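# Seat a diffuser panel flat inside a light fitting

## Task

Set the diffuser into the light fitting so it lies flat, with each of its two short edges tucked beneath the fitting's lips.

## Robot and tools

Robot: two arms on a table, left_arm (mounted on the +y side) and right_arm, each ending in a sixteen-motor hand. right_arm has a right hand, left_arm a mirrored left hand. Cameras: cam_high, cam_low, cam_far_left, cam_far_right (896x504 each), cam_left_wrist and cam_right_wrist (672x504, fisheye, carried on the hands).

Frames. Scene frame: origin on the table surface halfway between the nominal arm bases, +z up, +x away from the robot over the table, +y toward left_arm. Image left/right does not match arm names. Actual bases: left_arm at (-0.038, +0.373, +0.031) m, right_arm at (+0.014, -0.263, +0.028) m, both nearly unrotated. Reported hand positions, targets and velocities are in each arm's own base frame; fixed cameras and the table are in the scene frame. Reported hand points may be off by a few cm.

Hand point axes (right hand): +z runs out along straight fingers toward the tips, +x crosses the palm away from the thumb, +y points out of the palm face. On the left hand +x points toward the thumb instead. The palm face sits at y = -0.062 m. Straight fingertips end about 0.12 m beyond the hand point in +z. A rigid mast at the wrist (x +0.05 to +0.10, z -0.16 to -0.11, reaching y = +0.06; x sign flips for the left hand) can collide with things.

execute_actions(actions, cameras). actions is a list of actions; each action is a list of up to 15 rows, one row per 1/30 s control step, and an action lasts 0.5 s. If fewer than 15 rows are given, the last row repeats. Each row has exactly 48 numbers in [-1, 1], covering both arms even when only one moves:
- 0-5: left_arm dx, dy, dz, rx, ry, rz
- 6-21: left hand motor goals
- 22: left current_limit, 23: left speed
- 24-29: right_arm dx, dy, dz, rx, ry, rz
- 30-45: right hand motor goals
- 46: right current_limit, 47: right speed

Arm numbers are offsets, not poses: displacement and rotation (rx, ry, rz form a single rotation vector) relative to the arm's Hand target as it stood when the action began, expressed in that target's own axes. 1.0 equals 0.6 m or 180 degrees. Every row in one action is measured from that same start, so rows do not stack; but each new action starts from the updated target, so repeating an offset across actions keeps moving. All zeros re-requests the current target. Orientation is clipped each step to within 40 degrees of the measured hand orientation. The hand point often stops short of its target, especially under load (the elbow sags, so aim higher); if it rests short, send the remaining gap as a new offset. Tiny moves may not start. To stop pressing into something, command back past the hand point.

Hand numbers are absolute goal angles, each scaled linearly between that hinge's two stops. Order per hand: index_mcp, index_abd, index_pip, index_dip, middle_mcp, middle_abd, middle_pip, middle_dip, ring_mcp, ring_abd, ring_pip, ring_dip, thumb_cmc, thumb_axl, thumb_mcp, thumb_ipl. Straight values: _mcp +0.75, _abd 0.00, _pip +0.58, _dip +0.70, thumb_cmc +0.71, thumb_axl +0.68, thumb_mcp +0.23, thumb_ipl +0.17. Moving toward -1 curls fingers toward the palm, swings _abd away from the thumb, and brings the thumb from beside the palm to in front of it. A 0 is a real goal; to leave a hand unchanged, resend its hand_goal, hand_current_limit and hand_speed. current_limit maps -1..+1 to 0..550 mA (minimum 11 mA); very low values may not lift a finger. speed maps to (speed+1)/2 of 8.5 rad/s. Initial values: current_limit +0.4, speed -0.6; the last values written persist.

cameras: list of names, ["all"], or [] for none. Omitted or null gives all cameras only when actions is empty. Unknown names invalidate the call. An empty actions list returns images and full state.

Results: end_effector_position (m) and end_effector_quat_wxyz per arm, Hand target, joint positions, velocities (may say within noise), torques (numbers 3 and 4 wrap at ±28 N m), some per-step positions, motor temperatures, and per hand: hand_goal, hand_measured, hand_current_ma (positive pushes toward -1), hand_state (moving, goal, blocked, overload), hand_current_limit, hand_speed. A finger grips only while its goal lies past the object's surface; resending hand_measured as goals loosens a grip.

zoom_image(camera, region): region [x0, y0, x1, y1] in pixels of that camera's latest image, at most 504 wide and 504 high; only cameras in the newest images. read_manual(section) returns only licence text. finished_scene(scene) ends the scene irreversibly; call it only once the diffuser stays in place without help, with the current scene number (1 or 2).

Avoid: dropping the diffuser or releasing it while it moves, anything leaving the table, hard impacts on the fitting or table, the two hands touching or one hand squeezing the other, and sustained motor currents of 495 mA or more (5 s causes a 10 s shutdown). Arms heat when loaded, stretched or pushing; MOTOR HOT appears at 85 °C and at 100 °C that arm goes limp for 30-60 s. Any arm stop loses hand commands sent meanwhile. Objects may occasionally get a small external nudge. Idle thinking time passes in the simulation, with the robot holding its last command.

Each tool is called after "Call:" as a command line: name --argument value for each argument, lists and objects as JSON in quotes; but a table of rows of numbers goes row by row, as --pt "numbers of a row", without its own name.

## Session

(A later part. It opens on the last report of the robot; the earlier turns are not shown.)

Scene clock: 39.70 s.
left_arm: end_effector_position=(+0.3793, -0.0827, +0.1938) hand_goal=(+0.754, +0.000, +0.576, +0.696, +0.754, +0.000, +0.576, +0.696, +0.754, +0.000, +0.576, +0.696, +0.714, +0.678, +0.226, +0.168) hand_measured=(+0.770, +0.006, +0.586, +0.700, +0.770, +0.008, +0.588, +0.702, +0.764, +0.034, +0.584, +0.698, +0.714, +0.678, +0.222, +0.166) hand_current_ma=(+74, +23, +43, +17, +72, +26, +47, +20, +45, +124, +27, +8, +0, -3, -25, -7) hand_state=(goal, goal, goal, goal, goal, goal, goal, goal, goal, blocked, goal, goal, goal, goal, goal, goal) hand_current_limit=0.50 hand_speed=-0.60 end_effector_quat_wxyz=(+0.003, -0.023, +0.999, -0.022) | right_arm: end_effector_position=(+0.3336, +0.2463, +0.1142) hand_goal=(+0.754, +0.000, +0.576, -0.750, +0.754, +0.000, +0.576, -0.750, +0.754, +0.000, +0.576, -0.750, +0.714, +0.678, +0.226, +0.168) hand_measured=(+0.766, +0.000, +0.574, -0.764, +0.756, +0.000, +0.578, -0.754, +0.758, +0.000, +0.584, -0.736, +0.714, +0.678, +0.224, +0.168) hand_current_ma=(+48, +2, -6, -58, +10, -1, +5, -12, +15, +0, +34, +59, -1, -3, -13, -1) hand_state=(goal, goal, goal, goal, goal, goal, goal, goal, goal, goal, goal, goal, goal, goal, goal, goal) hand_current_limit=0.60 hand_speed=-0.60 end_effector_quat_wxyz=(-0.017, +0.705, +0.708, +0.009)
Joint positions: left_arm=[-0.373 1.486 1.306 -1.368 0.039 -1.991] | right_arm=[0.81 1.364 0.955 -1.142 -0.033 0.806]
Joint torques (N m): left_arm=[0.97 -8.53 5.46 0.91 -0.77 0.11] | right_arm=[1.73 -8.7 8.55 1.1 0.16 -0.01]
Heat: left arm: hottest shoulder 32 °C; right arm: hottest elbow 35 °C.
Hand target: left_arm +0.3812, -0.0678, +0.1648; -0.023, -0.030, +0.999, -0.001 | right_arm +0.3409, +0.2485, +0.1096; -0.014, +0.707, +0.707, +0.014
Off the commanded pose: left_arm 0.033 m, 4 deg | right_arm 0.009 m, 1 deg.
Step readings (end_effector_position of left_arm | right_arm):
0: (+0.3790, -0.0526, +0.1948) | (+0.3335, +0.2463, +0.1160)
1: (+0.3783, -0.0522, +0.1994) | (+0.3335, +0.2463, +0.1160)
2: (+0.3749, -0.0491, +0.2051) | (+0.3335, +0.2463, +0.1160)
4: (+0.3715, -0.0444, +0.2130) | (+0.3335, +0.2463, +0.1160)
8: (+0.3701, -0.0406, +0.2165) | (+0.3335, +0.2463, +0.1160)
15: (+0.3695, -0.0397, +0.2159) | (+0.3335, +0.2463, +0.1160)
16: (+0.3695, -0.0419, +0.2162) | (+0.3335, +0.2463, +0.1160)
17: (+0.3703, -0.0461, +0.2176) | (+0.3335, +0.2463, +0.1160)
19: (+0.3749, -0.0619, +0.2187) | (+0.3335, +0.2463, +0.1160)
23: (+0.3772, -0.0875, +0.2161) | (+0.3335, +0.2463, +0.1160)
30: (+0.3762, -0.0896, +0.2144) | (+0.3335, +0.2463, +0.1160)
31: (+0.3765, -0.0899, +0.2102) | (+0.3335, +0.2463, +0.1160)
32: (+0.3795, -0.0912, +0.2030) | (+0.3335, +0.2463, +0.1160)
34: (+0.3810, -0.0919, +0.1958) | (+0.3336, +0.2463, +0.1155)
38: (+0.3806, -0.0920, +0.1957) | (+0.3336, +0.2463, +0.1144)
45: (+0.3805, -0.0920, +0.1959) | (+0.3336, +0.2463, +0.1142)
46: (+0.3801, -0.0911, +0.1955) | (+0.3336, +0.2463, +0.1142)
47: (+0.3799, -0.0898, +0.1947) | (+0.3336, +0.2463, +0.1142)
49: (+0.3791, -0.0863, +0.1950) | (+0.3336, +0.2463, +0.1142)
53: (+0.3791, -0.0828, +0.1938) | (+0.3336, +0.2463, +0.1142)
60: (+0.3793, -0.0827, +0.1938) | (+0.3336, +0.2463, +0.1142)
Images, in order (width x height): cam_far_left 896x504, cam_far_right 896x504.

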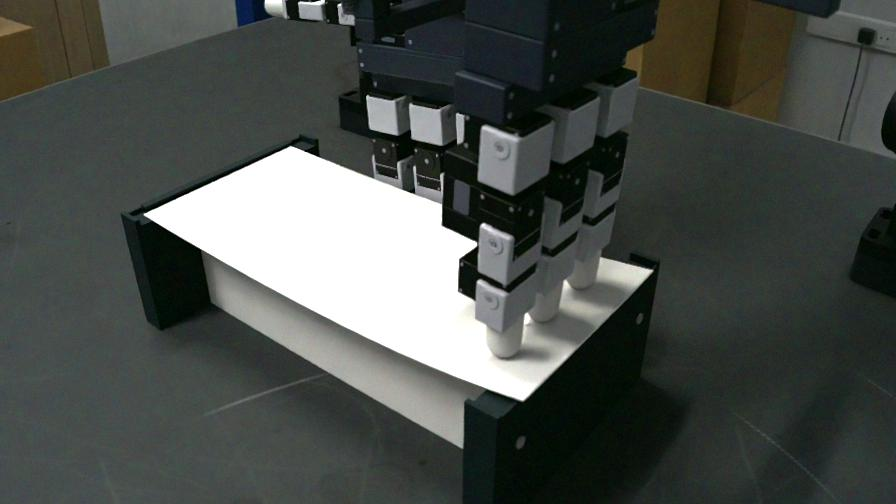

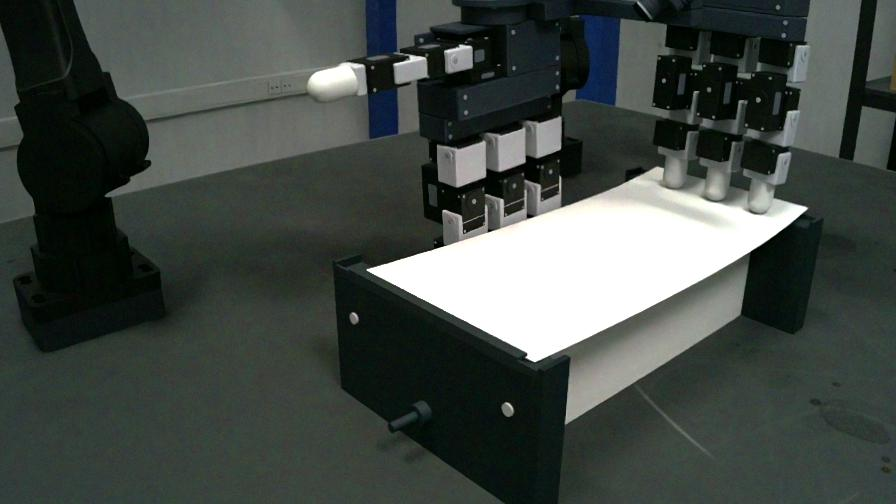

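Call:
execute_actions --actions '[]' --cameras '["all"]'

Scene clock: 40.73 s.
left_arm: end_effector_position=(+0.3793, -0.0827, +0.1938) hand_goal=(+0.754, +0.000, +0.576, +0.696, +0.754, +0.000, +0.576, +0.696, +0.754, +0.000, +0.576, +0.696, +0.714, +0.678, +0.226, +0.168) hand_measured=(+0.770, +0.006, +0.586, +0.700, +0.770, +0.008, +0.588, +0.702, +0.764, +0.034, +0.584, +0.698, +0.714, +0.678, +0.222, +0.166) hand_current_ma=(+74, +23, +43, +17, +72, +26, +47, +20, +45, +124, +27, +8, +0, -3, -25, -7) hand_state=(goal, goal, goal, goal, goal, goal, goal, goal, goal, blocked, goal, goal, goal, goal, goal, goal) hand_current_limit=0.50 hand_speed=-0.60 end_effector_quat_wxyz=(+0.003, -0.023, +0.999, -0.022) | right_arm: end_effector_position=(+0.3336, +0.2463, +0.1142) hand_goal=(+0.754, +0.000, +0.576, -0.750, +0.754, +0.000, +0.576, -0.750, +0.754, +0.000, +0.576, -0.750, +0.714, +0.678, +0.226, +0.168) hand_measured=(+0.766, +0.000, +0.574, -0.764, +0.756, +0.000, +0.578, -0.754, +0.758, +0.000, +0.584, -0.736, +0.714, +0.678, +0.224, +0.168) hand_current_ma=(+48, +2, -6, -58, +10, -1, +5, -12, +15, +0, +34, +59, -1, -3, -13, -1) hand_state=(goal, goal, goal, goal, goal, goal, goal, goal, goal, goal, goal, goal, goal, goal, goal, goal) hand_current_limit=0.60 hand_speed=-0.60 end_effector_quat_wxyz=(-0.017, +0.705, +0.708, +0.009)
Joint positions: left_arm=[-0.373 1.486 1.306 -1.368 0.039 -1.991] | right_arm=[0.81 1.364 0.955 -1.142 -0.033 0.806]
Joint velocities: within noise
Joint torques (N m): left_arm=[0.97 -8.53 5.46 0.9 -0.77 0.11] | right_arm=[1.73 -8.76 8.57 1.1 0.15 -0.01]
Motor temperatures (°C): left_arm=[30 33 31 29 30 29] | right_arm=[30 32 35 30 30 28]
Heat: left arm: hottest shoulder 33 °C; right arm: hottest elbow 35 °C.
Hand target: left_arm +0.3812, -0.0678, +0.1648; -0.023, -0.030, +0.999, -0.001 | right_arm +0.3409, +0.2485, +0.1096; -0.014, +0.707, +0.707, +0.014
Off the commanded pose: left_arm 0.033 m, 4 deg | right_arm 0.009 m, 1 deg.

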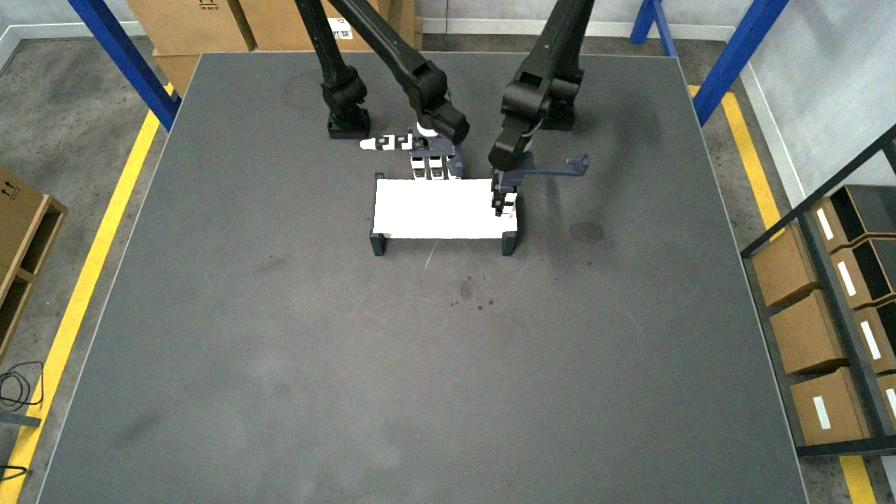

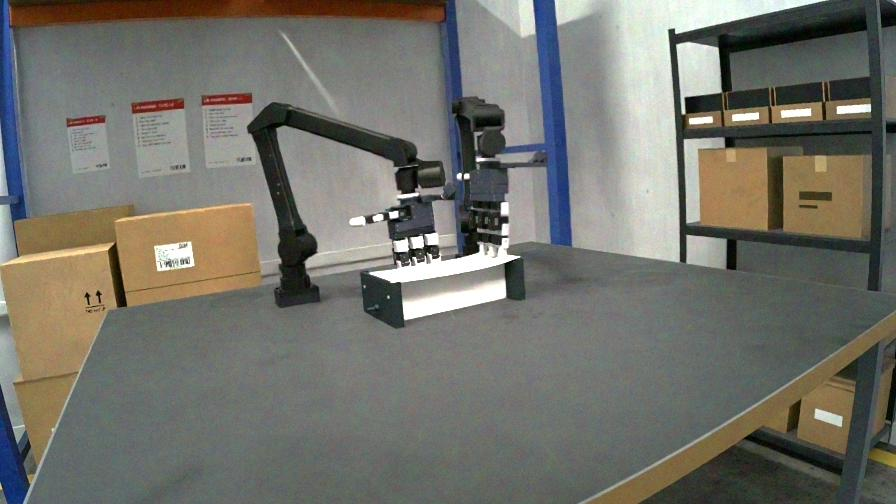

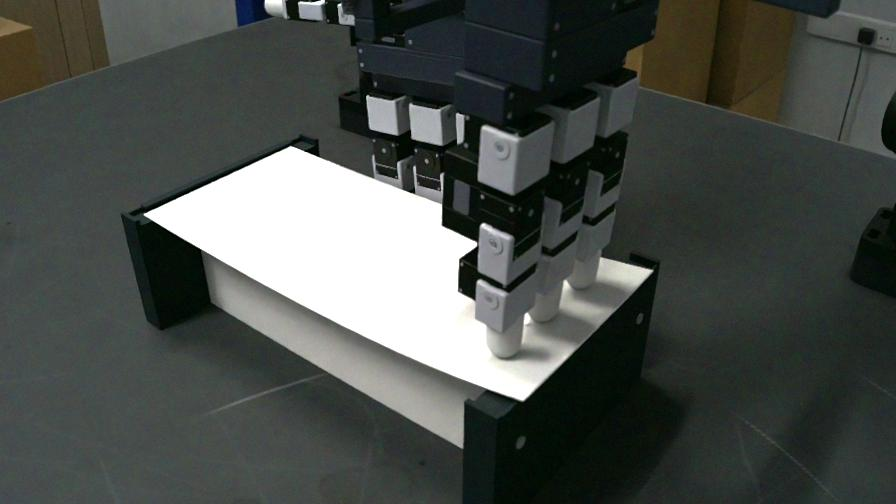

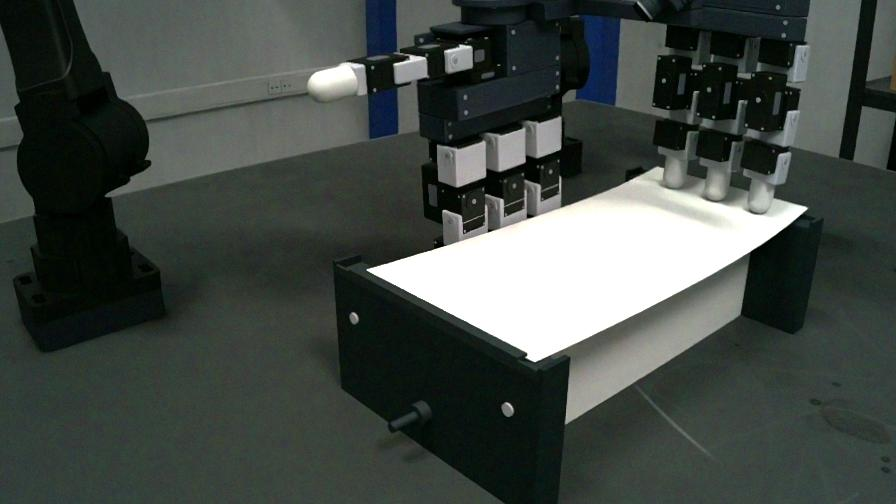

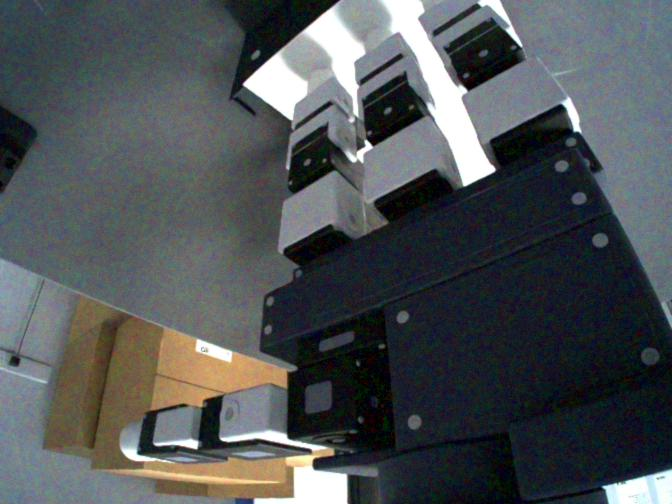

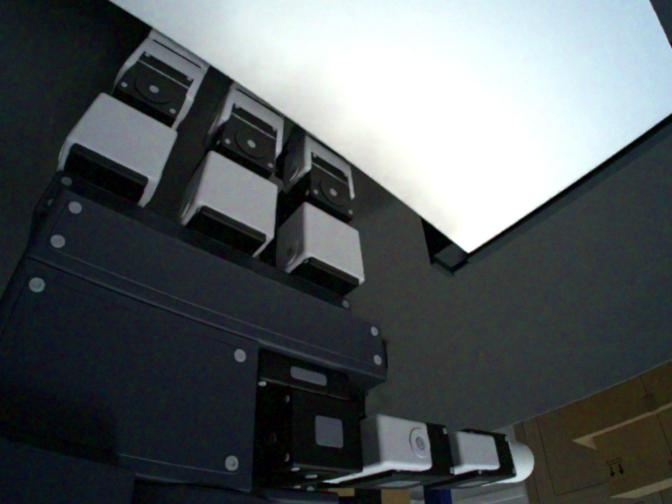

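Call:
zoom_image --camera "cam_far_left" --region '[100, 120, 340, 340]'

Call:
zoom_image --camera "cam_far_right" --region '[320, 220, 600, 400]'

Call:
zoom_image --camera "cam_far_left" --region '[460, 200, 700, 420]'

Scaled by 2.100 from the camera's 896x504 image, which has a finer 1280x720 frame.

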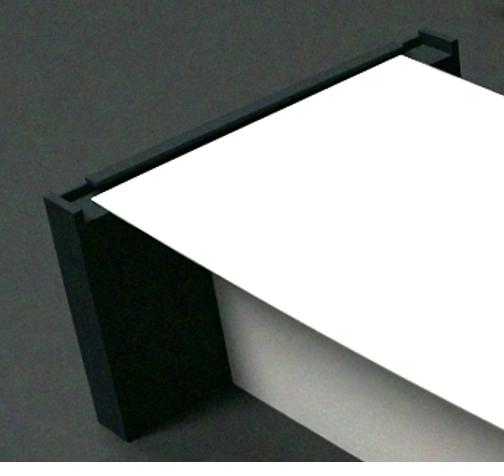

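Scaled by 1.800 from the camera's 896x504 image, which has a finer 1280x720 frame.

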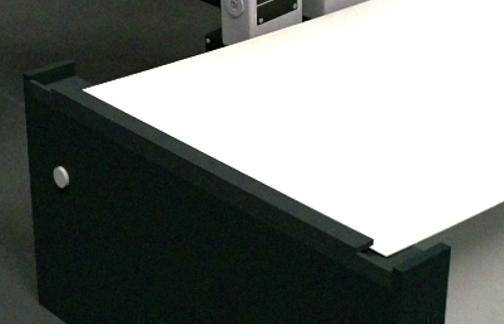

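Scaled by 2.100 from the camera's 896x504 image, which has a finer 1280x720 frame.

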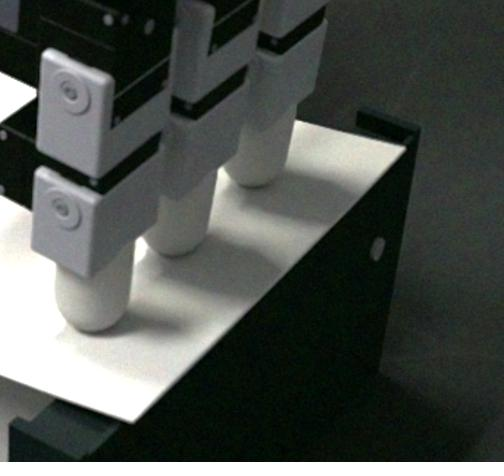

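Call:
execute_actions --actions '[[[0,0,0,0,0,0,0.754,0,0.576,0.696,0.754,0,0.576,0.696,0.754,0,0.576,0.696,0.714,0.678,0.226,0.168,0.5,-0.6,0,-0.005,0.02,0,0,0,0.754,0,0.576,-0.75,0.754,0,0.576,-0.75,0.754,0,0.576,-0.75,0.714,0.678,0.226,0.168,0.6,-0.6]],[[0,-0.025,0,0,0,0,0.754,0,0.576,0.696,0.754,0,0.576,0.696,0.754,0,0.576,0.696,0.714,0.678,0.226,0.168,0.5,-0.6,0,0,0,0,0,0,0.754,0,0.576,-0.75,0.754,0,0.576,-0.75,0.754,0,0.576,-0.75,0.714,0.678,0.226,0.168,0.6,-0.6]],[[0,-0.025,0,0,0,0,0.754,0,0.576,0.696,0.754,0,0.576,0.696,0.754,0,0.576,0.696,0.714,0.678,0.226,0.168,0.5,-0.6,0,0,0,0,0,0,0.754,0,0.576,-0.75,0.754,0,0.576,-0.75,0.754,0,0.576,-0.75,0.714,0.678,0.226,0.168,0.6,-0.6]]]' --cameras '["cam_far_left","cam_far_right"]'

Call:
zoom_image --camera "cam_far_left" --region '[100, 120, 340, 340]'

Call:
zoom_image --camera "cam_far_right" --region '[320, 220, 600, 400]'

Call:
zoom_image --camera "cam_far_left" --region '[460, 200, 700, 420]'

Scene clock: 43.53 s.
left_arm: end_effector_position=(+0.3780, -0.0909, +0.1942) hand_goal=(+0.754, +0.000, +0.576, +0.696, +0.754, +0.000, +0.576, +0.696, +0.754, +0.000, +0.576, +0.696, +0.714, +0.678, +0.226, +0.168) hand_measured=(+0.750, +0.006, +0.574, +0.696, +0.752, +0.008, +0.576, +0.696, +0.746, +0.034, +0.572, +0.694, +0.714, +0.678, +0.222, +0.166) hand_current_ma=(-13, +22, -4, -2, -8, +26, +0, +2, -35, +124, -18, -7, +0, -3, -25, -7) hand_state=(goal, goal, goal, goal, goal, goal, goal, goal, goal, blocked, goal, goal, goal, goal, goal, goal) hand_current_limit=0.50 hand_speed=-0.60 end_effector_quat_wxyz=(+0.005, -0.027, +1.000, -0.015) | right_arm: end_effector_position=(+0.3334, +0.2460, +0.1045) hand_goal=(+0.754, +0.000, +0.576, -0.750, +0.754, +0.000, +0.576, -0.750, +0.754, +0.000, +0.576, -0.750, +0.714, +0.678, +0.226, +0.168) hand_measured=(+0.766, +0.000, +0.574, -0.764, +0.758, +0.000, +0.578, -0.754, +0.756, +0.000, +0.578, -0.746, +0.714, +0.678, +0.224, +0.168) hand_current_ma=(+52, +2, -6, -60, +14, +0, +5, -17, +7, +2, +10, +14, -1, -3, -13, -1) hand_state=(goal, goal, goal, goal, goal, goal, goal, goal, goal, goal, goal, goal, goal, goal, goal, goal) hand_current_limit=0.60 hand_speed=-0.60 end_effector_quat_wxyz=(-0.017, +0.706, +0.708, +0.012)
Joint positions: left_arm=[-0.397 1.493 1.312 -1.367 0.022 -2.022] | right_arm=[0.81 1.371 0.934 -1.108 -0.033 0.807]
Joint torques (N m): left_arm=[-1.49 -6.95 7.73 0.83 -0.12 -0.21] | right_arm=[2.37 -8.41 8.29 1.11 0.16 0.05]
Heat: left arm: hottest shoulder 33 °C; right arm: hottest elbow 35 °C.
Hand target: left_arm +0.3831, -0.0977, +0.1649; -0.023, -0.030, +0.999, -0.001 | right_arm +0.3380, +0.2490, +0.0976; -0.014, +0.707, +0.707, +0.014
Off the commanded pose: left_arm 0.031 m, 4 deg | right_arm 0.009 m, 0 deg.
Step readings (end_effector_position of left_arm | right_arm):
0: (+0.3793, -0.0827, +0.1938) | (+0.3336, +0.2463, +0.1142)
1: (+0.3793, -0.0827, +0.1938) | (+0.3335, +0.2462, +0.1132)
2: (+0.3793, -0.0827, +0.1938) | (+0.3336, +0.2462, +0.1116)
4: (+0.3793, -0.0827, +0.1936) | (+0.3332, +0.2459, +0.1071)
8: (+0.3792, -0.0827, +0.1935) | (+0.3334, +0.2460, +0.1045)
15: (+0.3792, -0.0827, +0.1935) | (+0.3334, +0.2460, +0.1045)
16: (+0.3791, -0.0827, +0.1935) | (+0.3334, +0.2460, +0.1045)
17: (+0.3790, -0.0827, +0.1935) | (+0.3334, +0.2460, +0.1045)
19: (+0.3789, -0.0828, +0.1935) | (+0.3334, +0.2460, +0.1045)
23: (+0.3788, -0.0828, +0.1935) | (+0.3334, +0.2460, +0.1045)
30: (+0.3788, -0.0828, +0.1935) | (+0.3334, +0.2460, +0.1045)
31: (+0.3784, -0.0837, +0.1933) | (+0.3334, +0.2460, +0.1045)
32: (+0.3782, -0.0854, +0.1934) | (+0.3334, +0.2460, +0.1045)
34: (+0.3785, -0.0875, +0.1939) | (+0.3334, +0.2460, +0.1045)
38: (+0.3783, -0.0908, +0.1942) | (+0.3334, +0.2460, +0.1045)
45: (+0.3780, -0.0909, +0.1942) | (+0.3334, +0.2460, +0.1045)
Images, in order (width x height): cam_far_left 896x504, cam_far_right 896x504.

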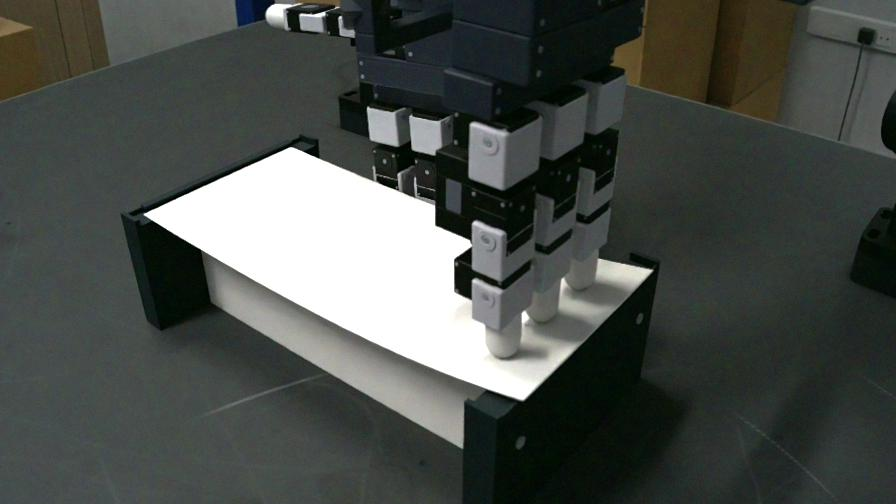

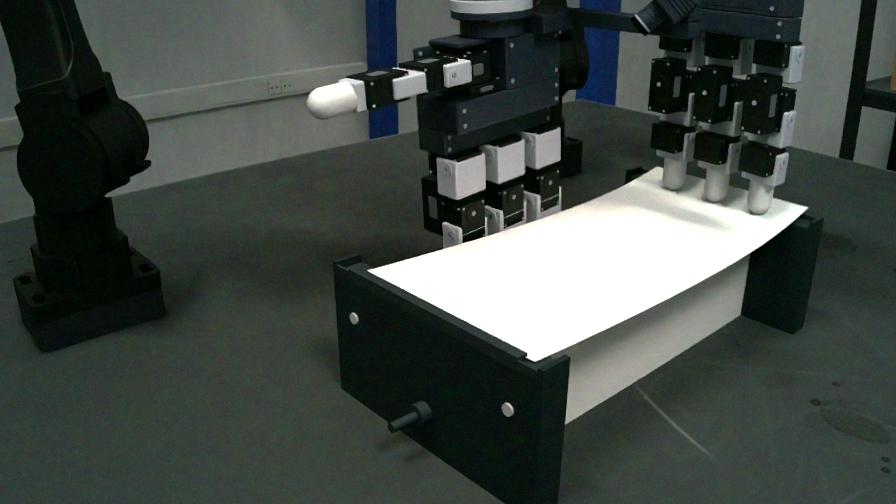

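Scaled by 2.100 from the camera's 896x504 image, which has a finer 1280x720 frame.

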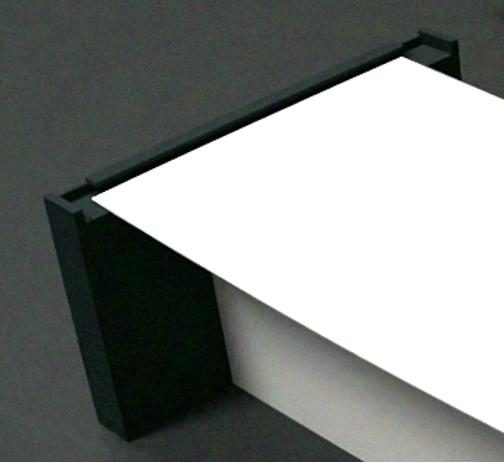

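Scaled by 1.800 from the camera's 896x504 image, which has a finer 1280x720 frame.

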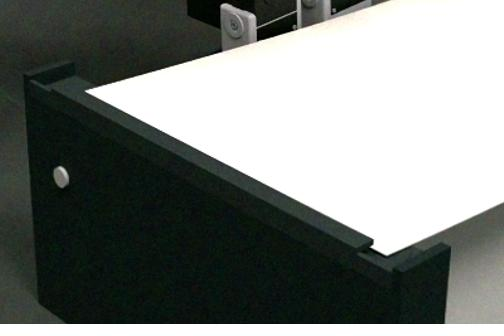

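Scaled by 2.100 from the camera's 896x504 image, which has a finer 1280x720 frame.

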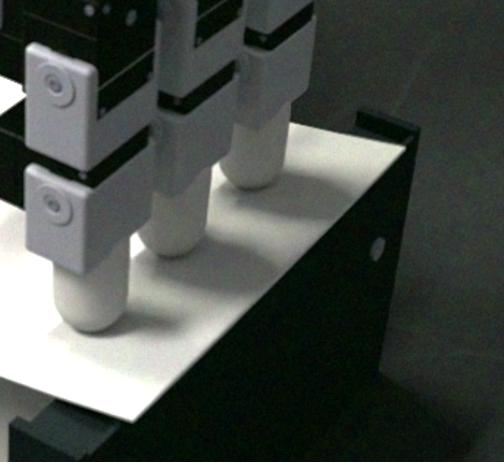

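Call:
execute_actions --actions '[[[0,-0.025,0,0,0,0,0.754,0,0.576,0.696,0.754,0,0.576,0.696,0.754,0,0.576,0.696,0.714,0.678,0.226,0.168,0.5,-0.6,0,0,0,0,0,0,0.754,0,0.576,-0.75,0.754,0,0.576,-0.75,0.754,0,0.576,-0.75,0.714,0.678,0.226,0.168,0.6,-0.6]]]' --cameras '["cam_far_left","cam_far_right"]'

Call:
zoom_image --camera "cam_far_left" --region '[100, 120, 340, 340]'

Call:
zoom_image --camera "cam_far_left" --region '[460, 200, 700, 420]'

Scene clock: 44.70 s.
left_arm: end_effector_position=(+0.3778, -0.0997, +0.1947) hand_goal=(+0.754, +0.000, +0.576, +0.696, +0.754, +0.000, +0.576, +0.696, +0.754, +0.000, +0.576, +0.696, +0.714, +0.678, +0.226, +0.168) hand_measured=(+0.732, +0.010, +0.562, +0.688, +0.734, +0.010, +0.564, +0.690, +0.730, +0.034, +0.560, +0.688, +0.714, +0.678, +0.222, +0.166) hand_current_ma=(-101, +33, -60, -32, -85, +34, -53, -24, -108, +124, -68, -33, -1, -3, -25, -7) hand_state=(blocked, goal, goal, goal, goal, goal, goal, goal, blocked, blocked, goal, goal, goal, goal, goal, goal) hand_current_limit=0.50 hand_speed=-0.60 end_effector_quat_wxyz=(+0.005, -0.031, +0.999, -0.009) | right_arm: end_effector_position=(+0.3334, +0.2460, +0.1045) hand_goal=(+0.754, +0.000, +0.576, -0.750, +0.754, +0.000, +0.576, -0.750, +0.754, +0.000, +0.576, -0.750, +0.714, +0.678, +0.226, +0.168) hand_measured=(+0.766, +0.000, +0.574, -0.764, +0.758, +0.000, +0.578, -0.754, +0.756, +0.000, +0.578, -0.746, +0.714, +0.678, +0.224, +0.168) hand_current_ma=(+52, +2, -6, -60, +14, +0, +5, -17, +7, +2, +10, +14, -1, -3, -13, -1) hand_state=(goal, goal, goal, goal, goal, goal, goal, goal, goal, goal, goal, goal, goal, goal, goal, goal) hand_current_limit=0.60 hand_speed=-0.60 end_effector_quat_wxyz=(-0.017, +0.706, +0.708, +0.012)
Joint positions: left_arm=[-0.418 1.507 1.326 -1.373 0.013 -2.051] | right_arm=[0.81 1.371 0.934 -1.108 -0.033 0.807]
Joint torques (N m): left_arm=[-2.08 -6.89 8.14 0.94 0.28 -0.2] | right_arm=[2.26 -8.53 8.27 1.14 0.17 0.04]
Heat: left arm: hottest shoulder 33 °C; right arm: hottest elbow 36 °C.
Hand target: left_arm +0.3839, -0.1127, +0.1647; -0.023, -0.030, +0.999, -0.001 | right_arm +0.3380, +0.2490, +0.0976; -0.014, +0.707, +0.707, +0.014
Off the commanded pose: left_arm 0.033 m, 3 deg | right_arm 0.009 m, 0 deg.
Step readings (end_effector_position of left_arm | right_arm):
0: (+0.3780, -0.0909, +0.1942) | (+0.3334, +0.2460, +0.1045)
1: (+0.3781, -0.0919, +0.1944) | (+0.3334, +0.2460, +0.1045)
2: (+0.3780, -0.0938, +0.1943) | (+0.3334, +0.2460, +0.1045)
4: (+0.3782, -0.0966, +0.1943) | (+0.3334, +0.2460, +0.1045)
8: (+0.3781, -0.0996, +0.1947) | (+0.3334, +0.2460, +0.1045)
15: (+0.3778, -0.0997, +0.1947) | (+0.3334, +0.2460, +0.1045)
Images, in order (width x height): cam_far_left 896x504, cam_far_right 896x504.

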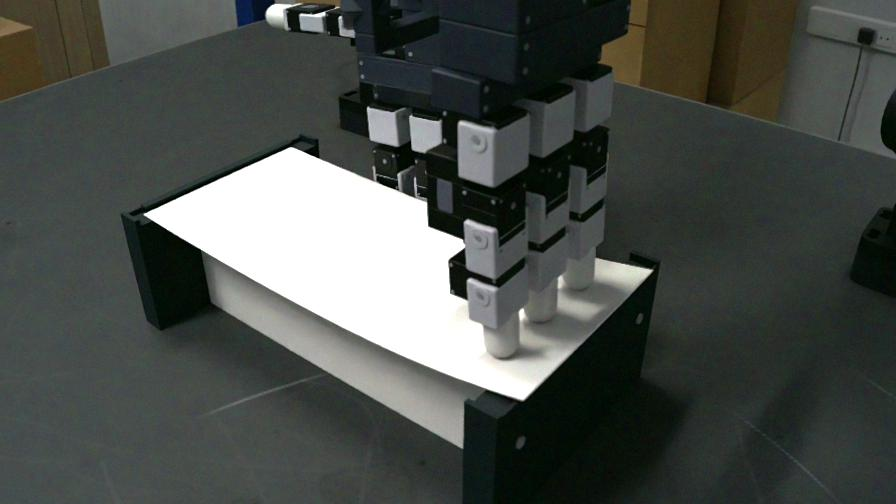

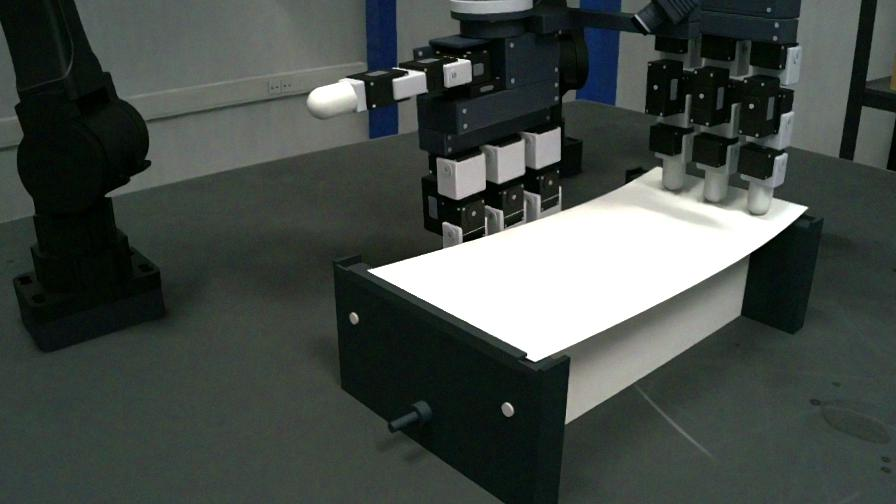

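Scaled by 2.100 from the camera's 896x504 image, which has a finer 1280x720 frame.

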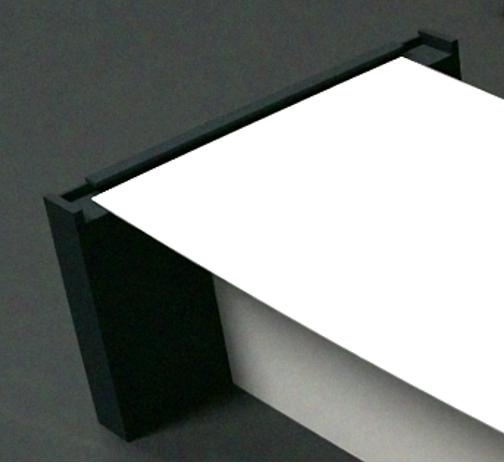

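Scaled by 2.100 from the camera's 896x504 image, which has a finer 1280x720 frame.

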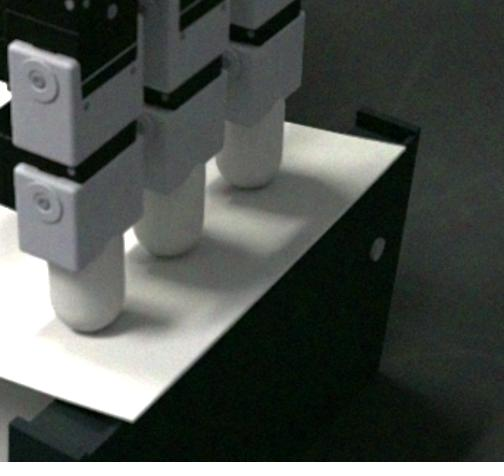

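Call:
execute_actions --actions '[[[0,-0.02,0,0,0,0,0.754,0,0.576,0.696,0.754,0,0.576,0.696,0.754,0,0.576,0.696,0.714,0.678,0.226,0.168,0.5,-0.6,0,0,0,0,0,0,0.754,0,0.576,-0.75,0.754,0,0.576,-0.75,0.754,0,0.576,-0.75,0.714,0.678,0.226,0.168,0.6,-0.6]]]' --cameras '["cam_far_left","cam_far_right"]'

Call:
zoom_image --camera "cam_far_left" --region '[100, 120, 340, 340]'

Call:
zoom_image --camera "cam_far_left" --region '[460, 200, 700, 420]'

Scene clock: 45.87 s.
left_arm: end_effector_position=(+0.3780, -0.1055, +0.1954) hand_goal=(+0.754, +0.000, +0.576, +0.696, +0.754, +0.000, +0.576, +0.696, +0.754, +0.000, +0.576, +0.696, +0.714, +0.678, +0.226, +0.168) hand_measured=(+0.718, +0.010, +0.552, +0.682, +0.722, +0.010, +0.554, +0.684, +0.720, +0.034, +0.552, +0.682, +0.714, +0.678, +0.222, +0.166) hand_current_ma=(-170, +33, -102, -54, -144, +34, -93, -45, -162, +124, -105, -54, -1, -3, -25, -7) hand_state=(blocked, goal, blocked, goal, blocked, goal, blocked, goal, blocked, blocked, blocked, goal, goal, goal, goal, goal) hand_current_limit=0.50 hand_speed=-0.60 end_effector_quat_wxyz=(+0.004, -0.035, +0.999, -0.003) | right_arm: end_effector_position=(+0.3334, +0.2460, +0.1045) hand_goal=(+0.754, +0.000, +0.576, -0.750, +0.754, +0.000, +0.576, -0.750, +0.754, +0.000, +0.576, -0.750, +0.714, +0.678, +0.226, +0.168) hand_measured=(+0.766, +0.000, +0.574, -0.764, +0.758, +0.000, +0.578, -0.754, +0.756, +0.000, +0.578, -0.746, +0.714, +0.678, +0.224, +0.168) hand_current_ma=(+52, +2, -6, -60, +14, +0, +5, -17, +7, +2, +10, +14, -1, -3, -13, -1) hand_state=(goal, goal, goal, goal, goal, goal, goal, goal, goal, goal, goal, goal, goal, goal, goal, goal) hand_current_limit=0.60 hand_speed=-0.60 end_effector_quat_wxyz=(-0.017, +0.706, +0.708, +0.012)
Joint positions: left_arm=[-0.432 1.519 1.339 -1.381 0.003 -2.074] | right_arm=[0.81 1.371 0.934 -1.108 -0.033 0.807]
Joint torques (N m): left_arm=[-2.61 -7 8.4 1.11 0.67 -0.2] | right_arm=[2.32 -8.53 8.27 1.16 0.17 0.04]
Heat: left arm: hottest shoulder 33 °C; right arm: hottest elbow 36 °C.
Hand target: left_arm +0.3846, -0.1246, +0.1649; -0.023, -0.030, +0.999, -0.001 | right_arm +0.3380, +0.2490, +0.0976; -0.014, +0.707, +0.707, +0.014
Off the commanded pose: left_arm 0.037 m, 3 deg | right_arm 0.009 m, 0 deg.
Step readings (end_effector_position of left_arm | right_arm):
0: (+0.3778, -0.0997, +0.1947) | (+0.3334, +0.2460, +0.1045)
1: (+0.3779, -0.1003, +0.1951) | (+0.3334, +0.2460, +0.1045)
2: (+0.3780, -0.1010, +0.1951) | (+0.3334, +0.2460, +0.1045)
4: (+0.3781, -0.1034, +0.1951) | (+0.3334, +0.2460, +0.1045)
8: (+0.3781, -0.1055, +0.1954) | (+0.3334, +0.2460, +0.1045)
15: (+0.3780, -0.1055, +0.1954) | (+0.3334, +0.2460, +0.1045)
Images, in order (width x height): cam_far_left 896x504, cam_far_right 896x504.

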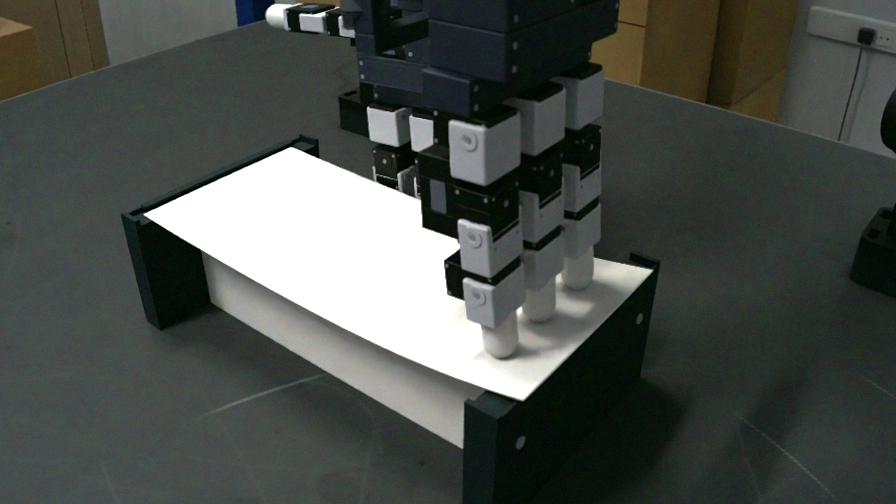

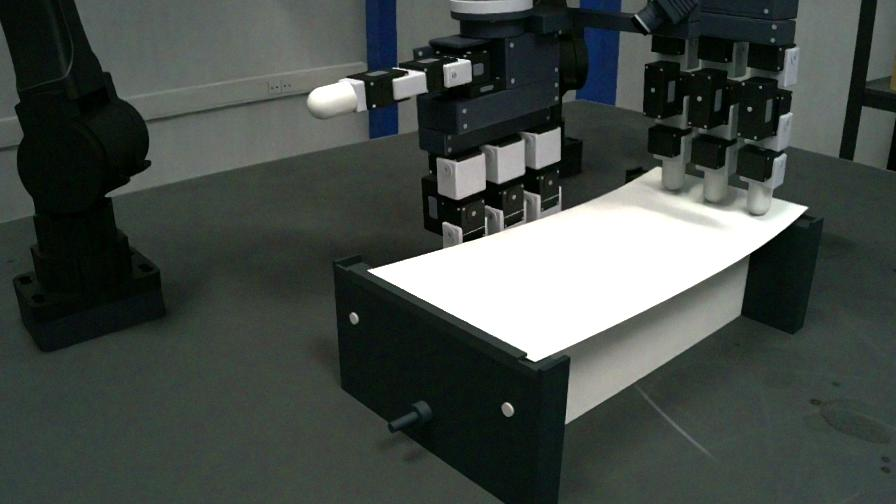

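Scaled by 2.100 from the camera's 896x504 image, which has a finer 1280x720 frame.

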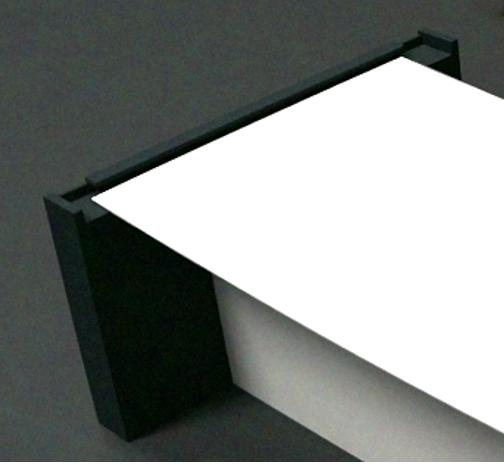

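Scaled by 2.100 from the camera's 896x504 image, which has a finer 1280x720 frame.

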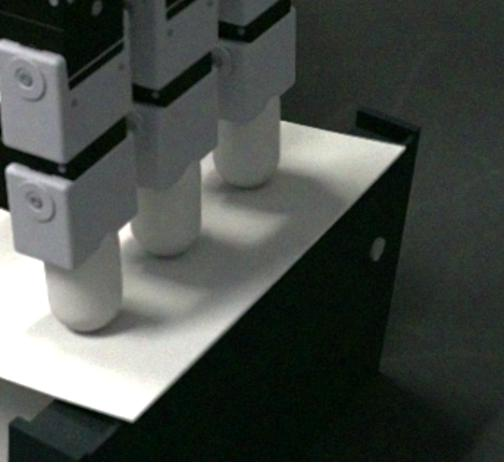

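Call:
execute_actions --actions '[[[0,0,-0.025,0,0,0,0.754,0,0.576,0.696,0.754,0,0.576,0.696,0.754,0,0.576,0.696,0.714,0.678,0.226,0.168,0.5,-0.6,0,0,0,0,0,0,0.754,0,0.576,-0.75,0.754,0,0.576,-0.75,0.754,0,0.576,-0.75,0.714,0.678,0.226,0.168,0.6,-0.6]]]' --cameras '["cam_far_left","cam_far_right"]'

Call:
zoom_image --camera "cam_far_left" --region '[100, 120, 340, 340]'

Call:
zoom_image --camera "cam_far_left" --region '[460, 200, 700, 420]'

Scene clock: 47.93 s.
left_arm: end_effector_position=(+0.3799, -0.1100, +0.1970) hand_goal=(+0.754, +0.000, +0.576, +0.696, +0.754, +0.000, +0.576, +0.696, +0.754, +0.000, +0.576, +0.696, +0.714, +0.678, +0.226, +0.168) hand_measured=(+0.750, +0.004, +0.572, +0.694, +0.750, +0.004, +0.572, +0.694, +0.706, +0.034, +0.540, +0.676, +0.714, +0.678, +0.222, +0.166) hand_current_ma=(-18, +10, -12, -9, -18, +12, -12, -9, -224, +129, -152, -81, -1, -3, -25, -7) hand_state=(goal, goal, goal, goal, goal, goal, goal, goal, blocked, blocked, blocked, goal, goal, goal, goal, goal) hand_current_limit=0.50 hand_speed=-0.60 end_effector_quat_wxyz=(-0.004, -0.038, +0.999, -0.003) | right_arm: end_effector_position=(+0.3334, +0.2460, +0.1045) hand_goal=(+0.754, +0.000, +0.576, -0.750, +0.754, +0.000, +0.576, -0.750, +0.754, +0.000, +0.576, -0.750, +0.714, +0.678, +0.226, +0.168) hand_measured=(+0.766, +0.000, +0.574, -0.764, +0.758, +0.000, +0.578, -0.754, +0.756, +0.000, +0.578, -0.746, +0.714, +0.678, +0.224, +0.168) hand_current_ma=(+52, +2, -6, -60, +14, +0, +5, -17, +7, +2, +10, +14, -1, -3, -13, -1) hand_state=(goal, goal, goal, goal, goal, goal, goal, goal, goal, goal, goal, goal, goal, goal, goal, goal) hand_current_limit=0.60 hand_speed=-0.60 end_effector_quat_wxyz=(-0.017, +0.706, +0.708, +0.012)
Joint positions: left_arm=[-0.437 1.537 1.363 -1.4 0.009 -2.084] | right_arm=[0.81 1.371 0.934 -1.108 -0.033 0.807]
Joint torques (N m): left_arm=[-2.26 -8.82 9.22 0.34 0.46 -0.08] | right_arm=[2.37 -8.47 8.24 1.16 0.16 0.04]
Heat: left arm: hottest shoulder 33 °C; right arm: hottest elbow 36 °C.
Hand target: left_arm +0.3853, -0.1246, +0.1799; -0.022, -0.030, +0.999, -0.001 | right_arm +0.3380, +0.2490, +0.0976; -0.014, +0.707, +0.707, +0.014
Off the commanded pose: left_arm 0.023 m, 2 deg | right_arm 0.009 m, 0 deg.
Step readings (end_effector_position of left_arm | right_arm):
0: (+0.3780, -0.1055, +0.1954) | (+0.3334, +0.2460, +0.1045)
1: (+0.3780, -0.1055, +0.1966) | (+0.3334, +0.2460, +0.1045)
2: (+0.3783, -0.1059, +0.1976) | (+0.3334, +0.2460, +0.1045)
4: (+0.3794, -0.1072, +0.1967) | (+0.3334, +0.2460, +0.1045)
8: (+0.3799, -0.1094, +0.1971) | (+0.3334, +0.2460, +0.1045)
15: (+0.3799, -0.1100, +0.1970) | (+0.3334, +0.2460, +0.1045)
Images, in order (width x height): cam_far_left 896x504, cam_far_right 896x504.

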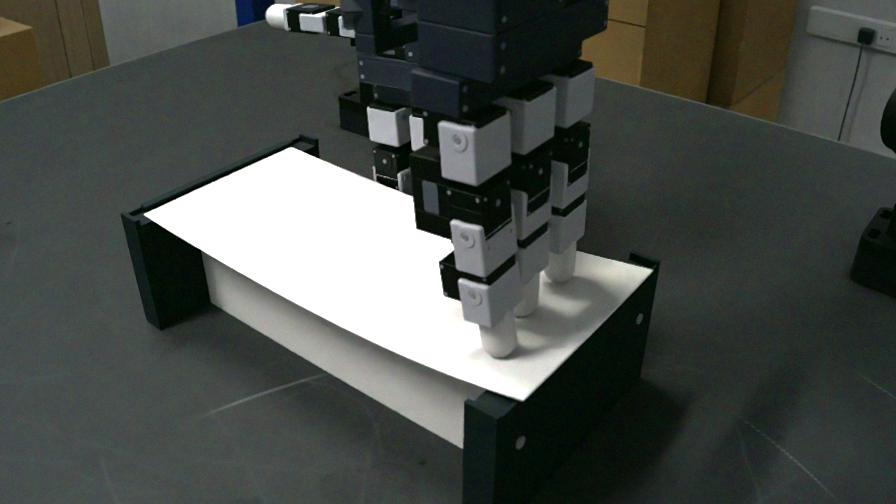

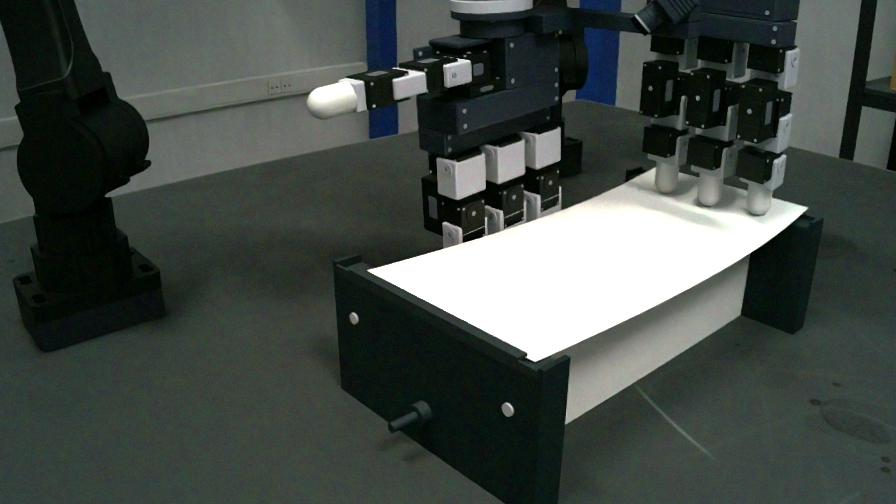

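Scaled by 2.100 from the camera's 896x504 image, which has a finer 1280x720 frame.

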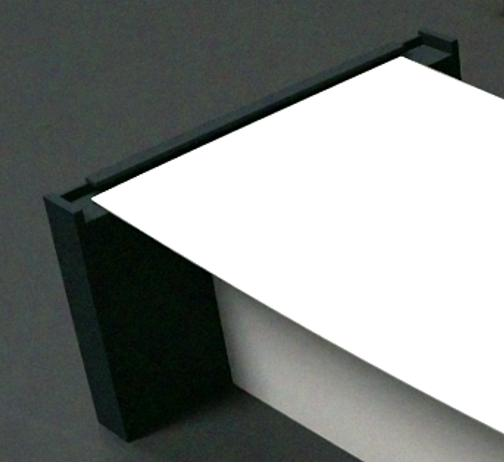

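Scaled by 2.100 from the camera's 896x504 image, which has a finer 1280x720 frame.

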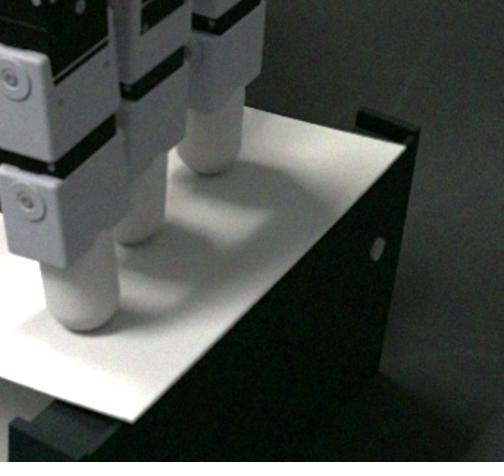

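Call:
zoom_image --camera "cam_far_left" --region '[115, 195, 185, 245]'

Call:
zoom_image --camera "cam_far_right" --region '[500, 320, 600, 400]'

Call:
zoom_image --camera "cam_far_right" --region '[325, 245, 425, 305]'

Call:
zoom_image --camera "cam_far_left" --region '[270, 125, 340, 175]'

Scaled by 7.200 from the camera's 896x504 image, which has a finer 1280x720 frame.

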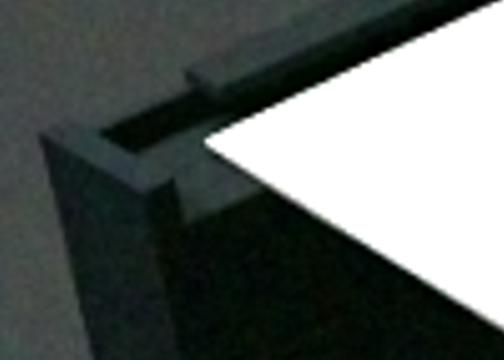

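Scaled by 5.040 from the camera's 896x504 image, which has a finer 1280x720 frame.

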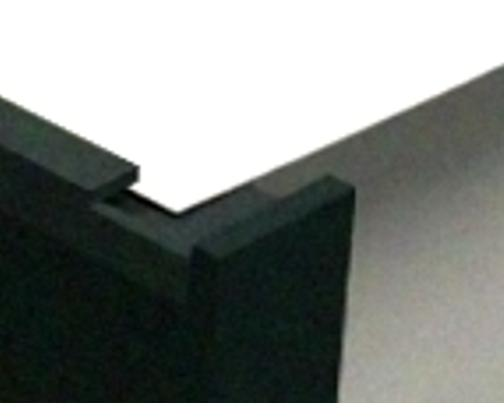

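Scaled by 5.040 from the camera's 896x504 image, which has a finer 1280x720 frame.

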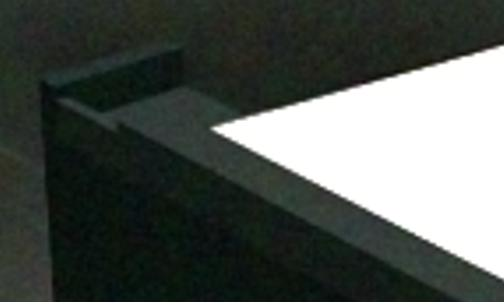

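Scaled by 7.200 from the camera's 896x504 image, which has a finer 1280x720 frame.

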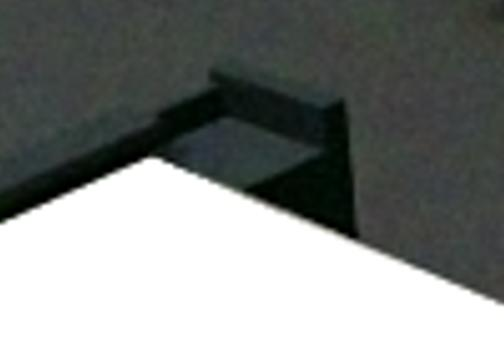

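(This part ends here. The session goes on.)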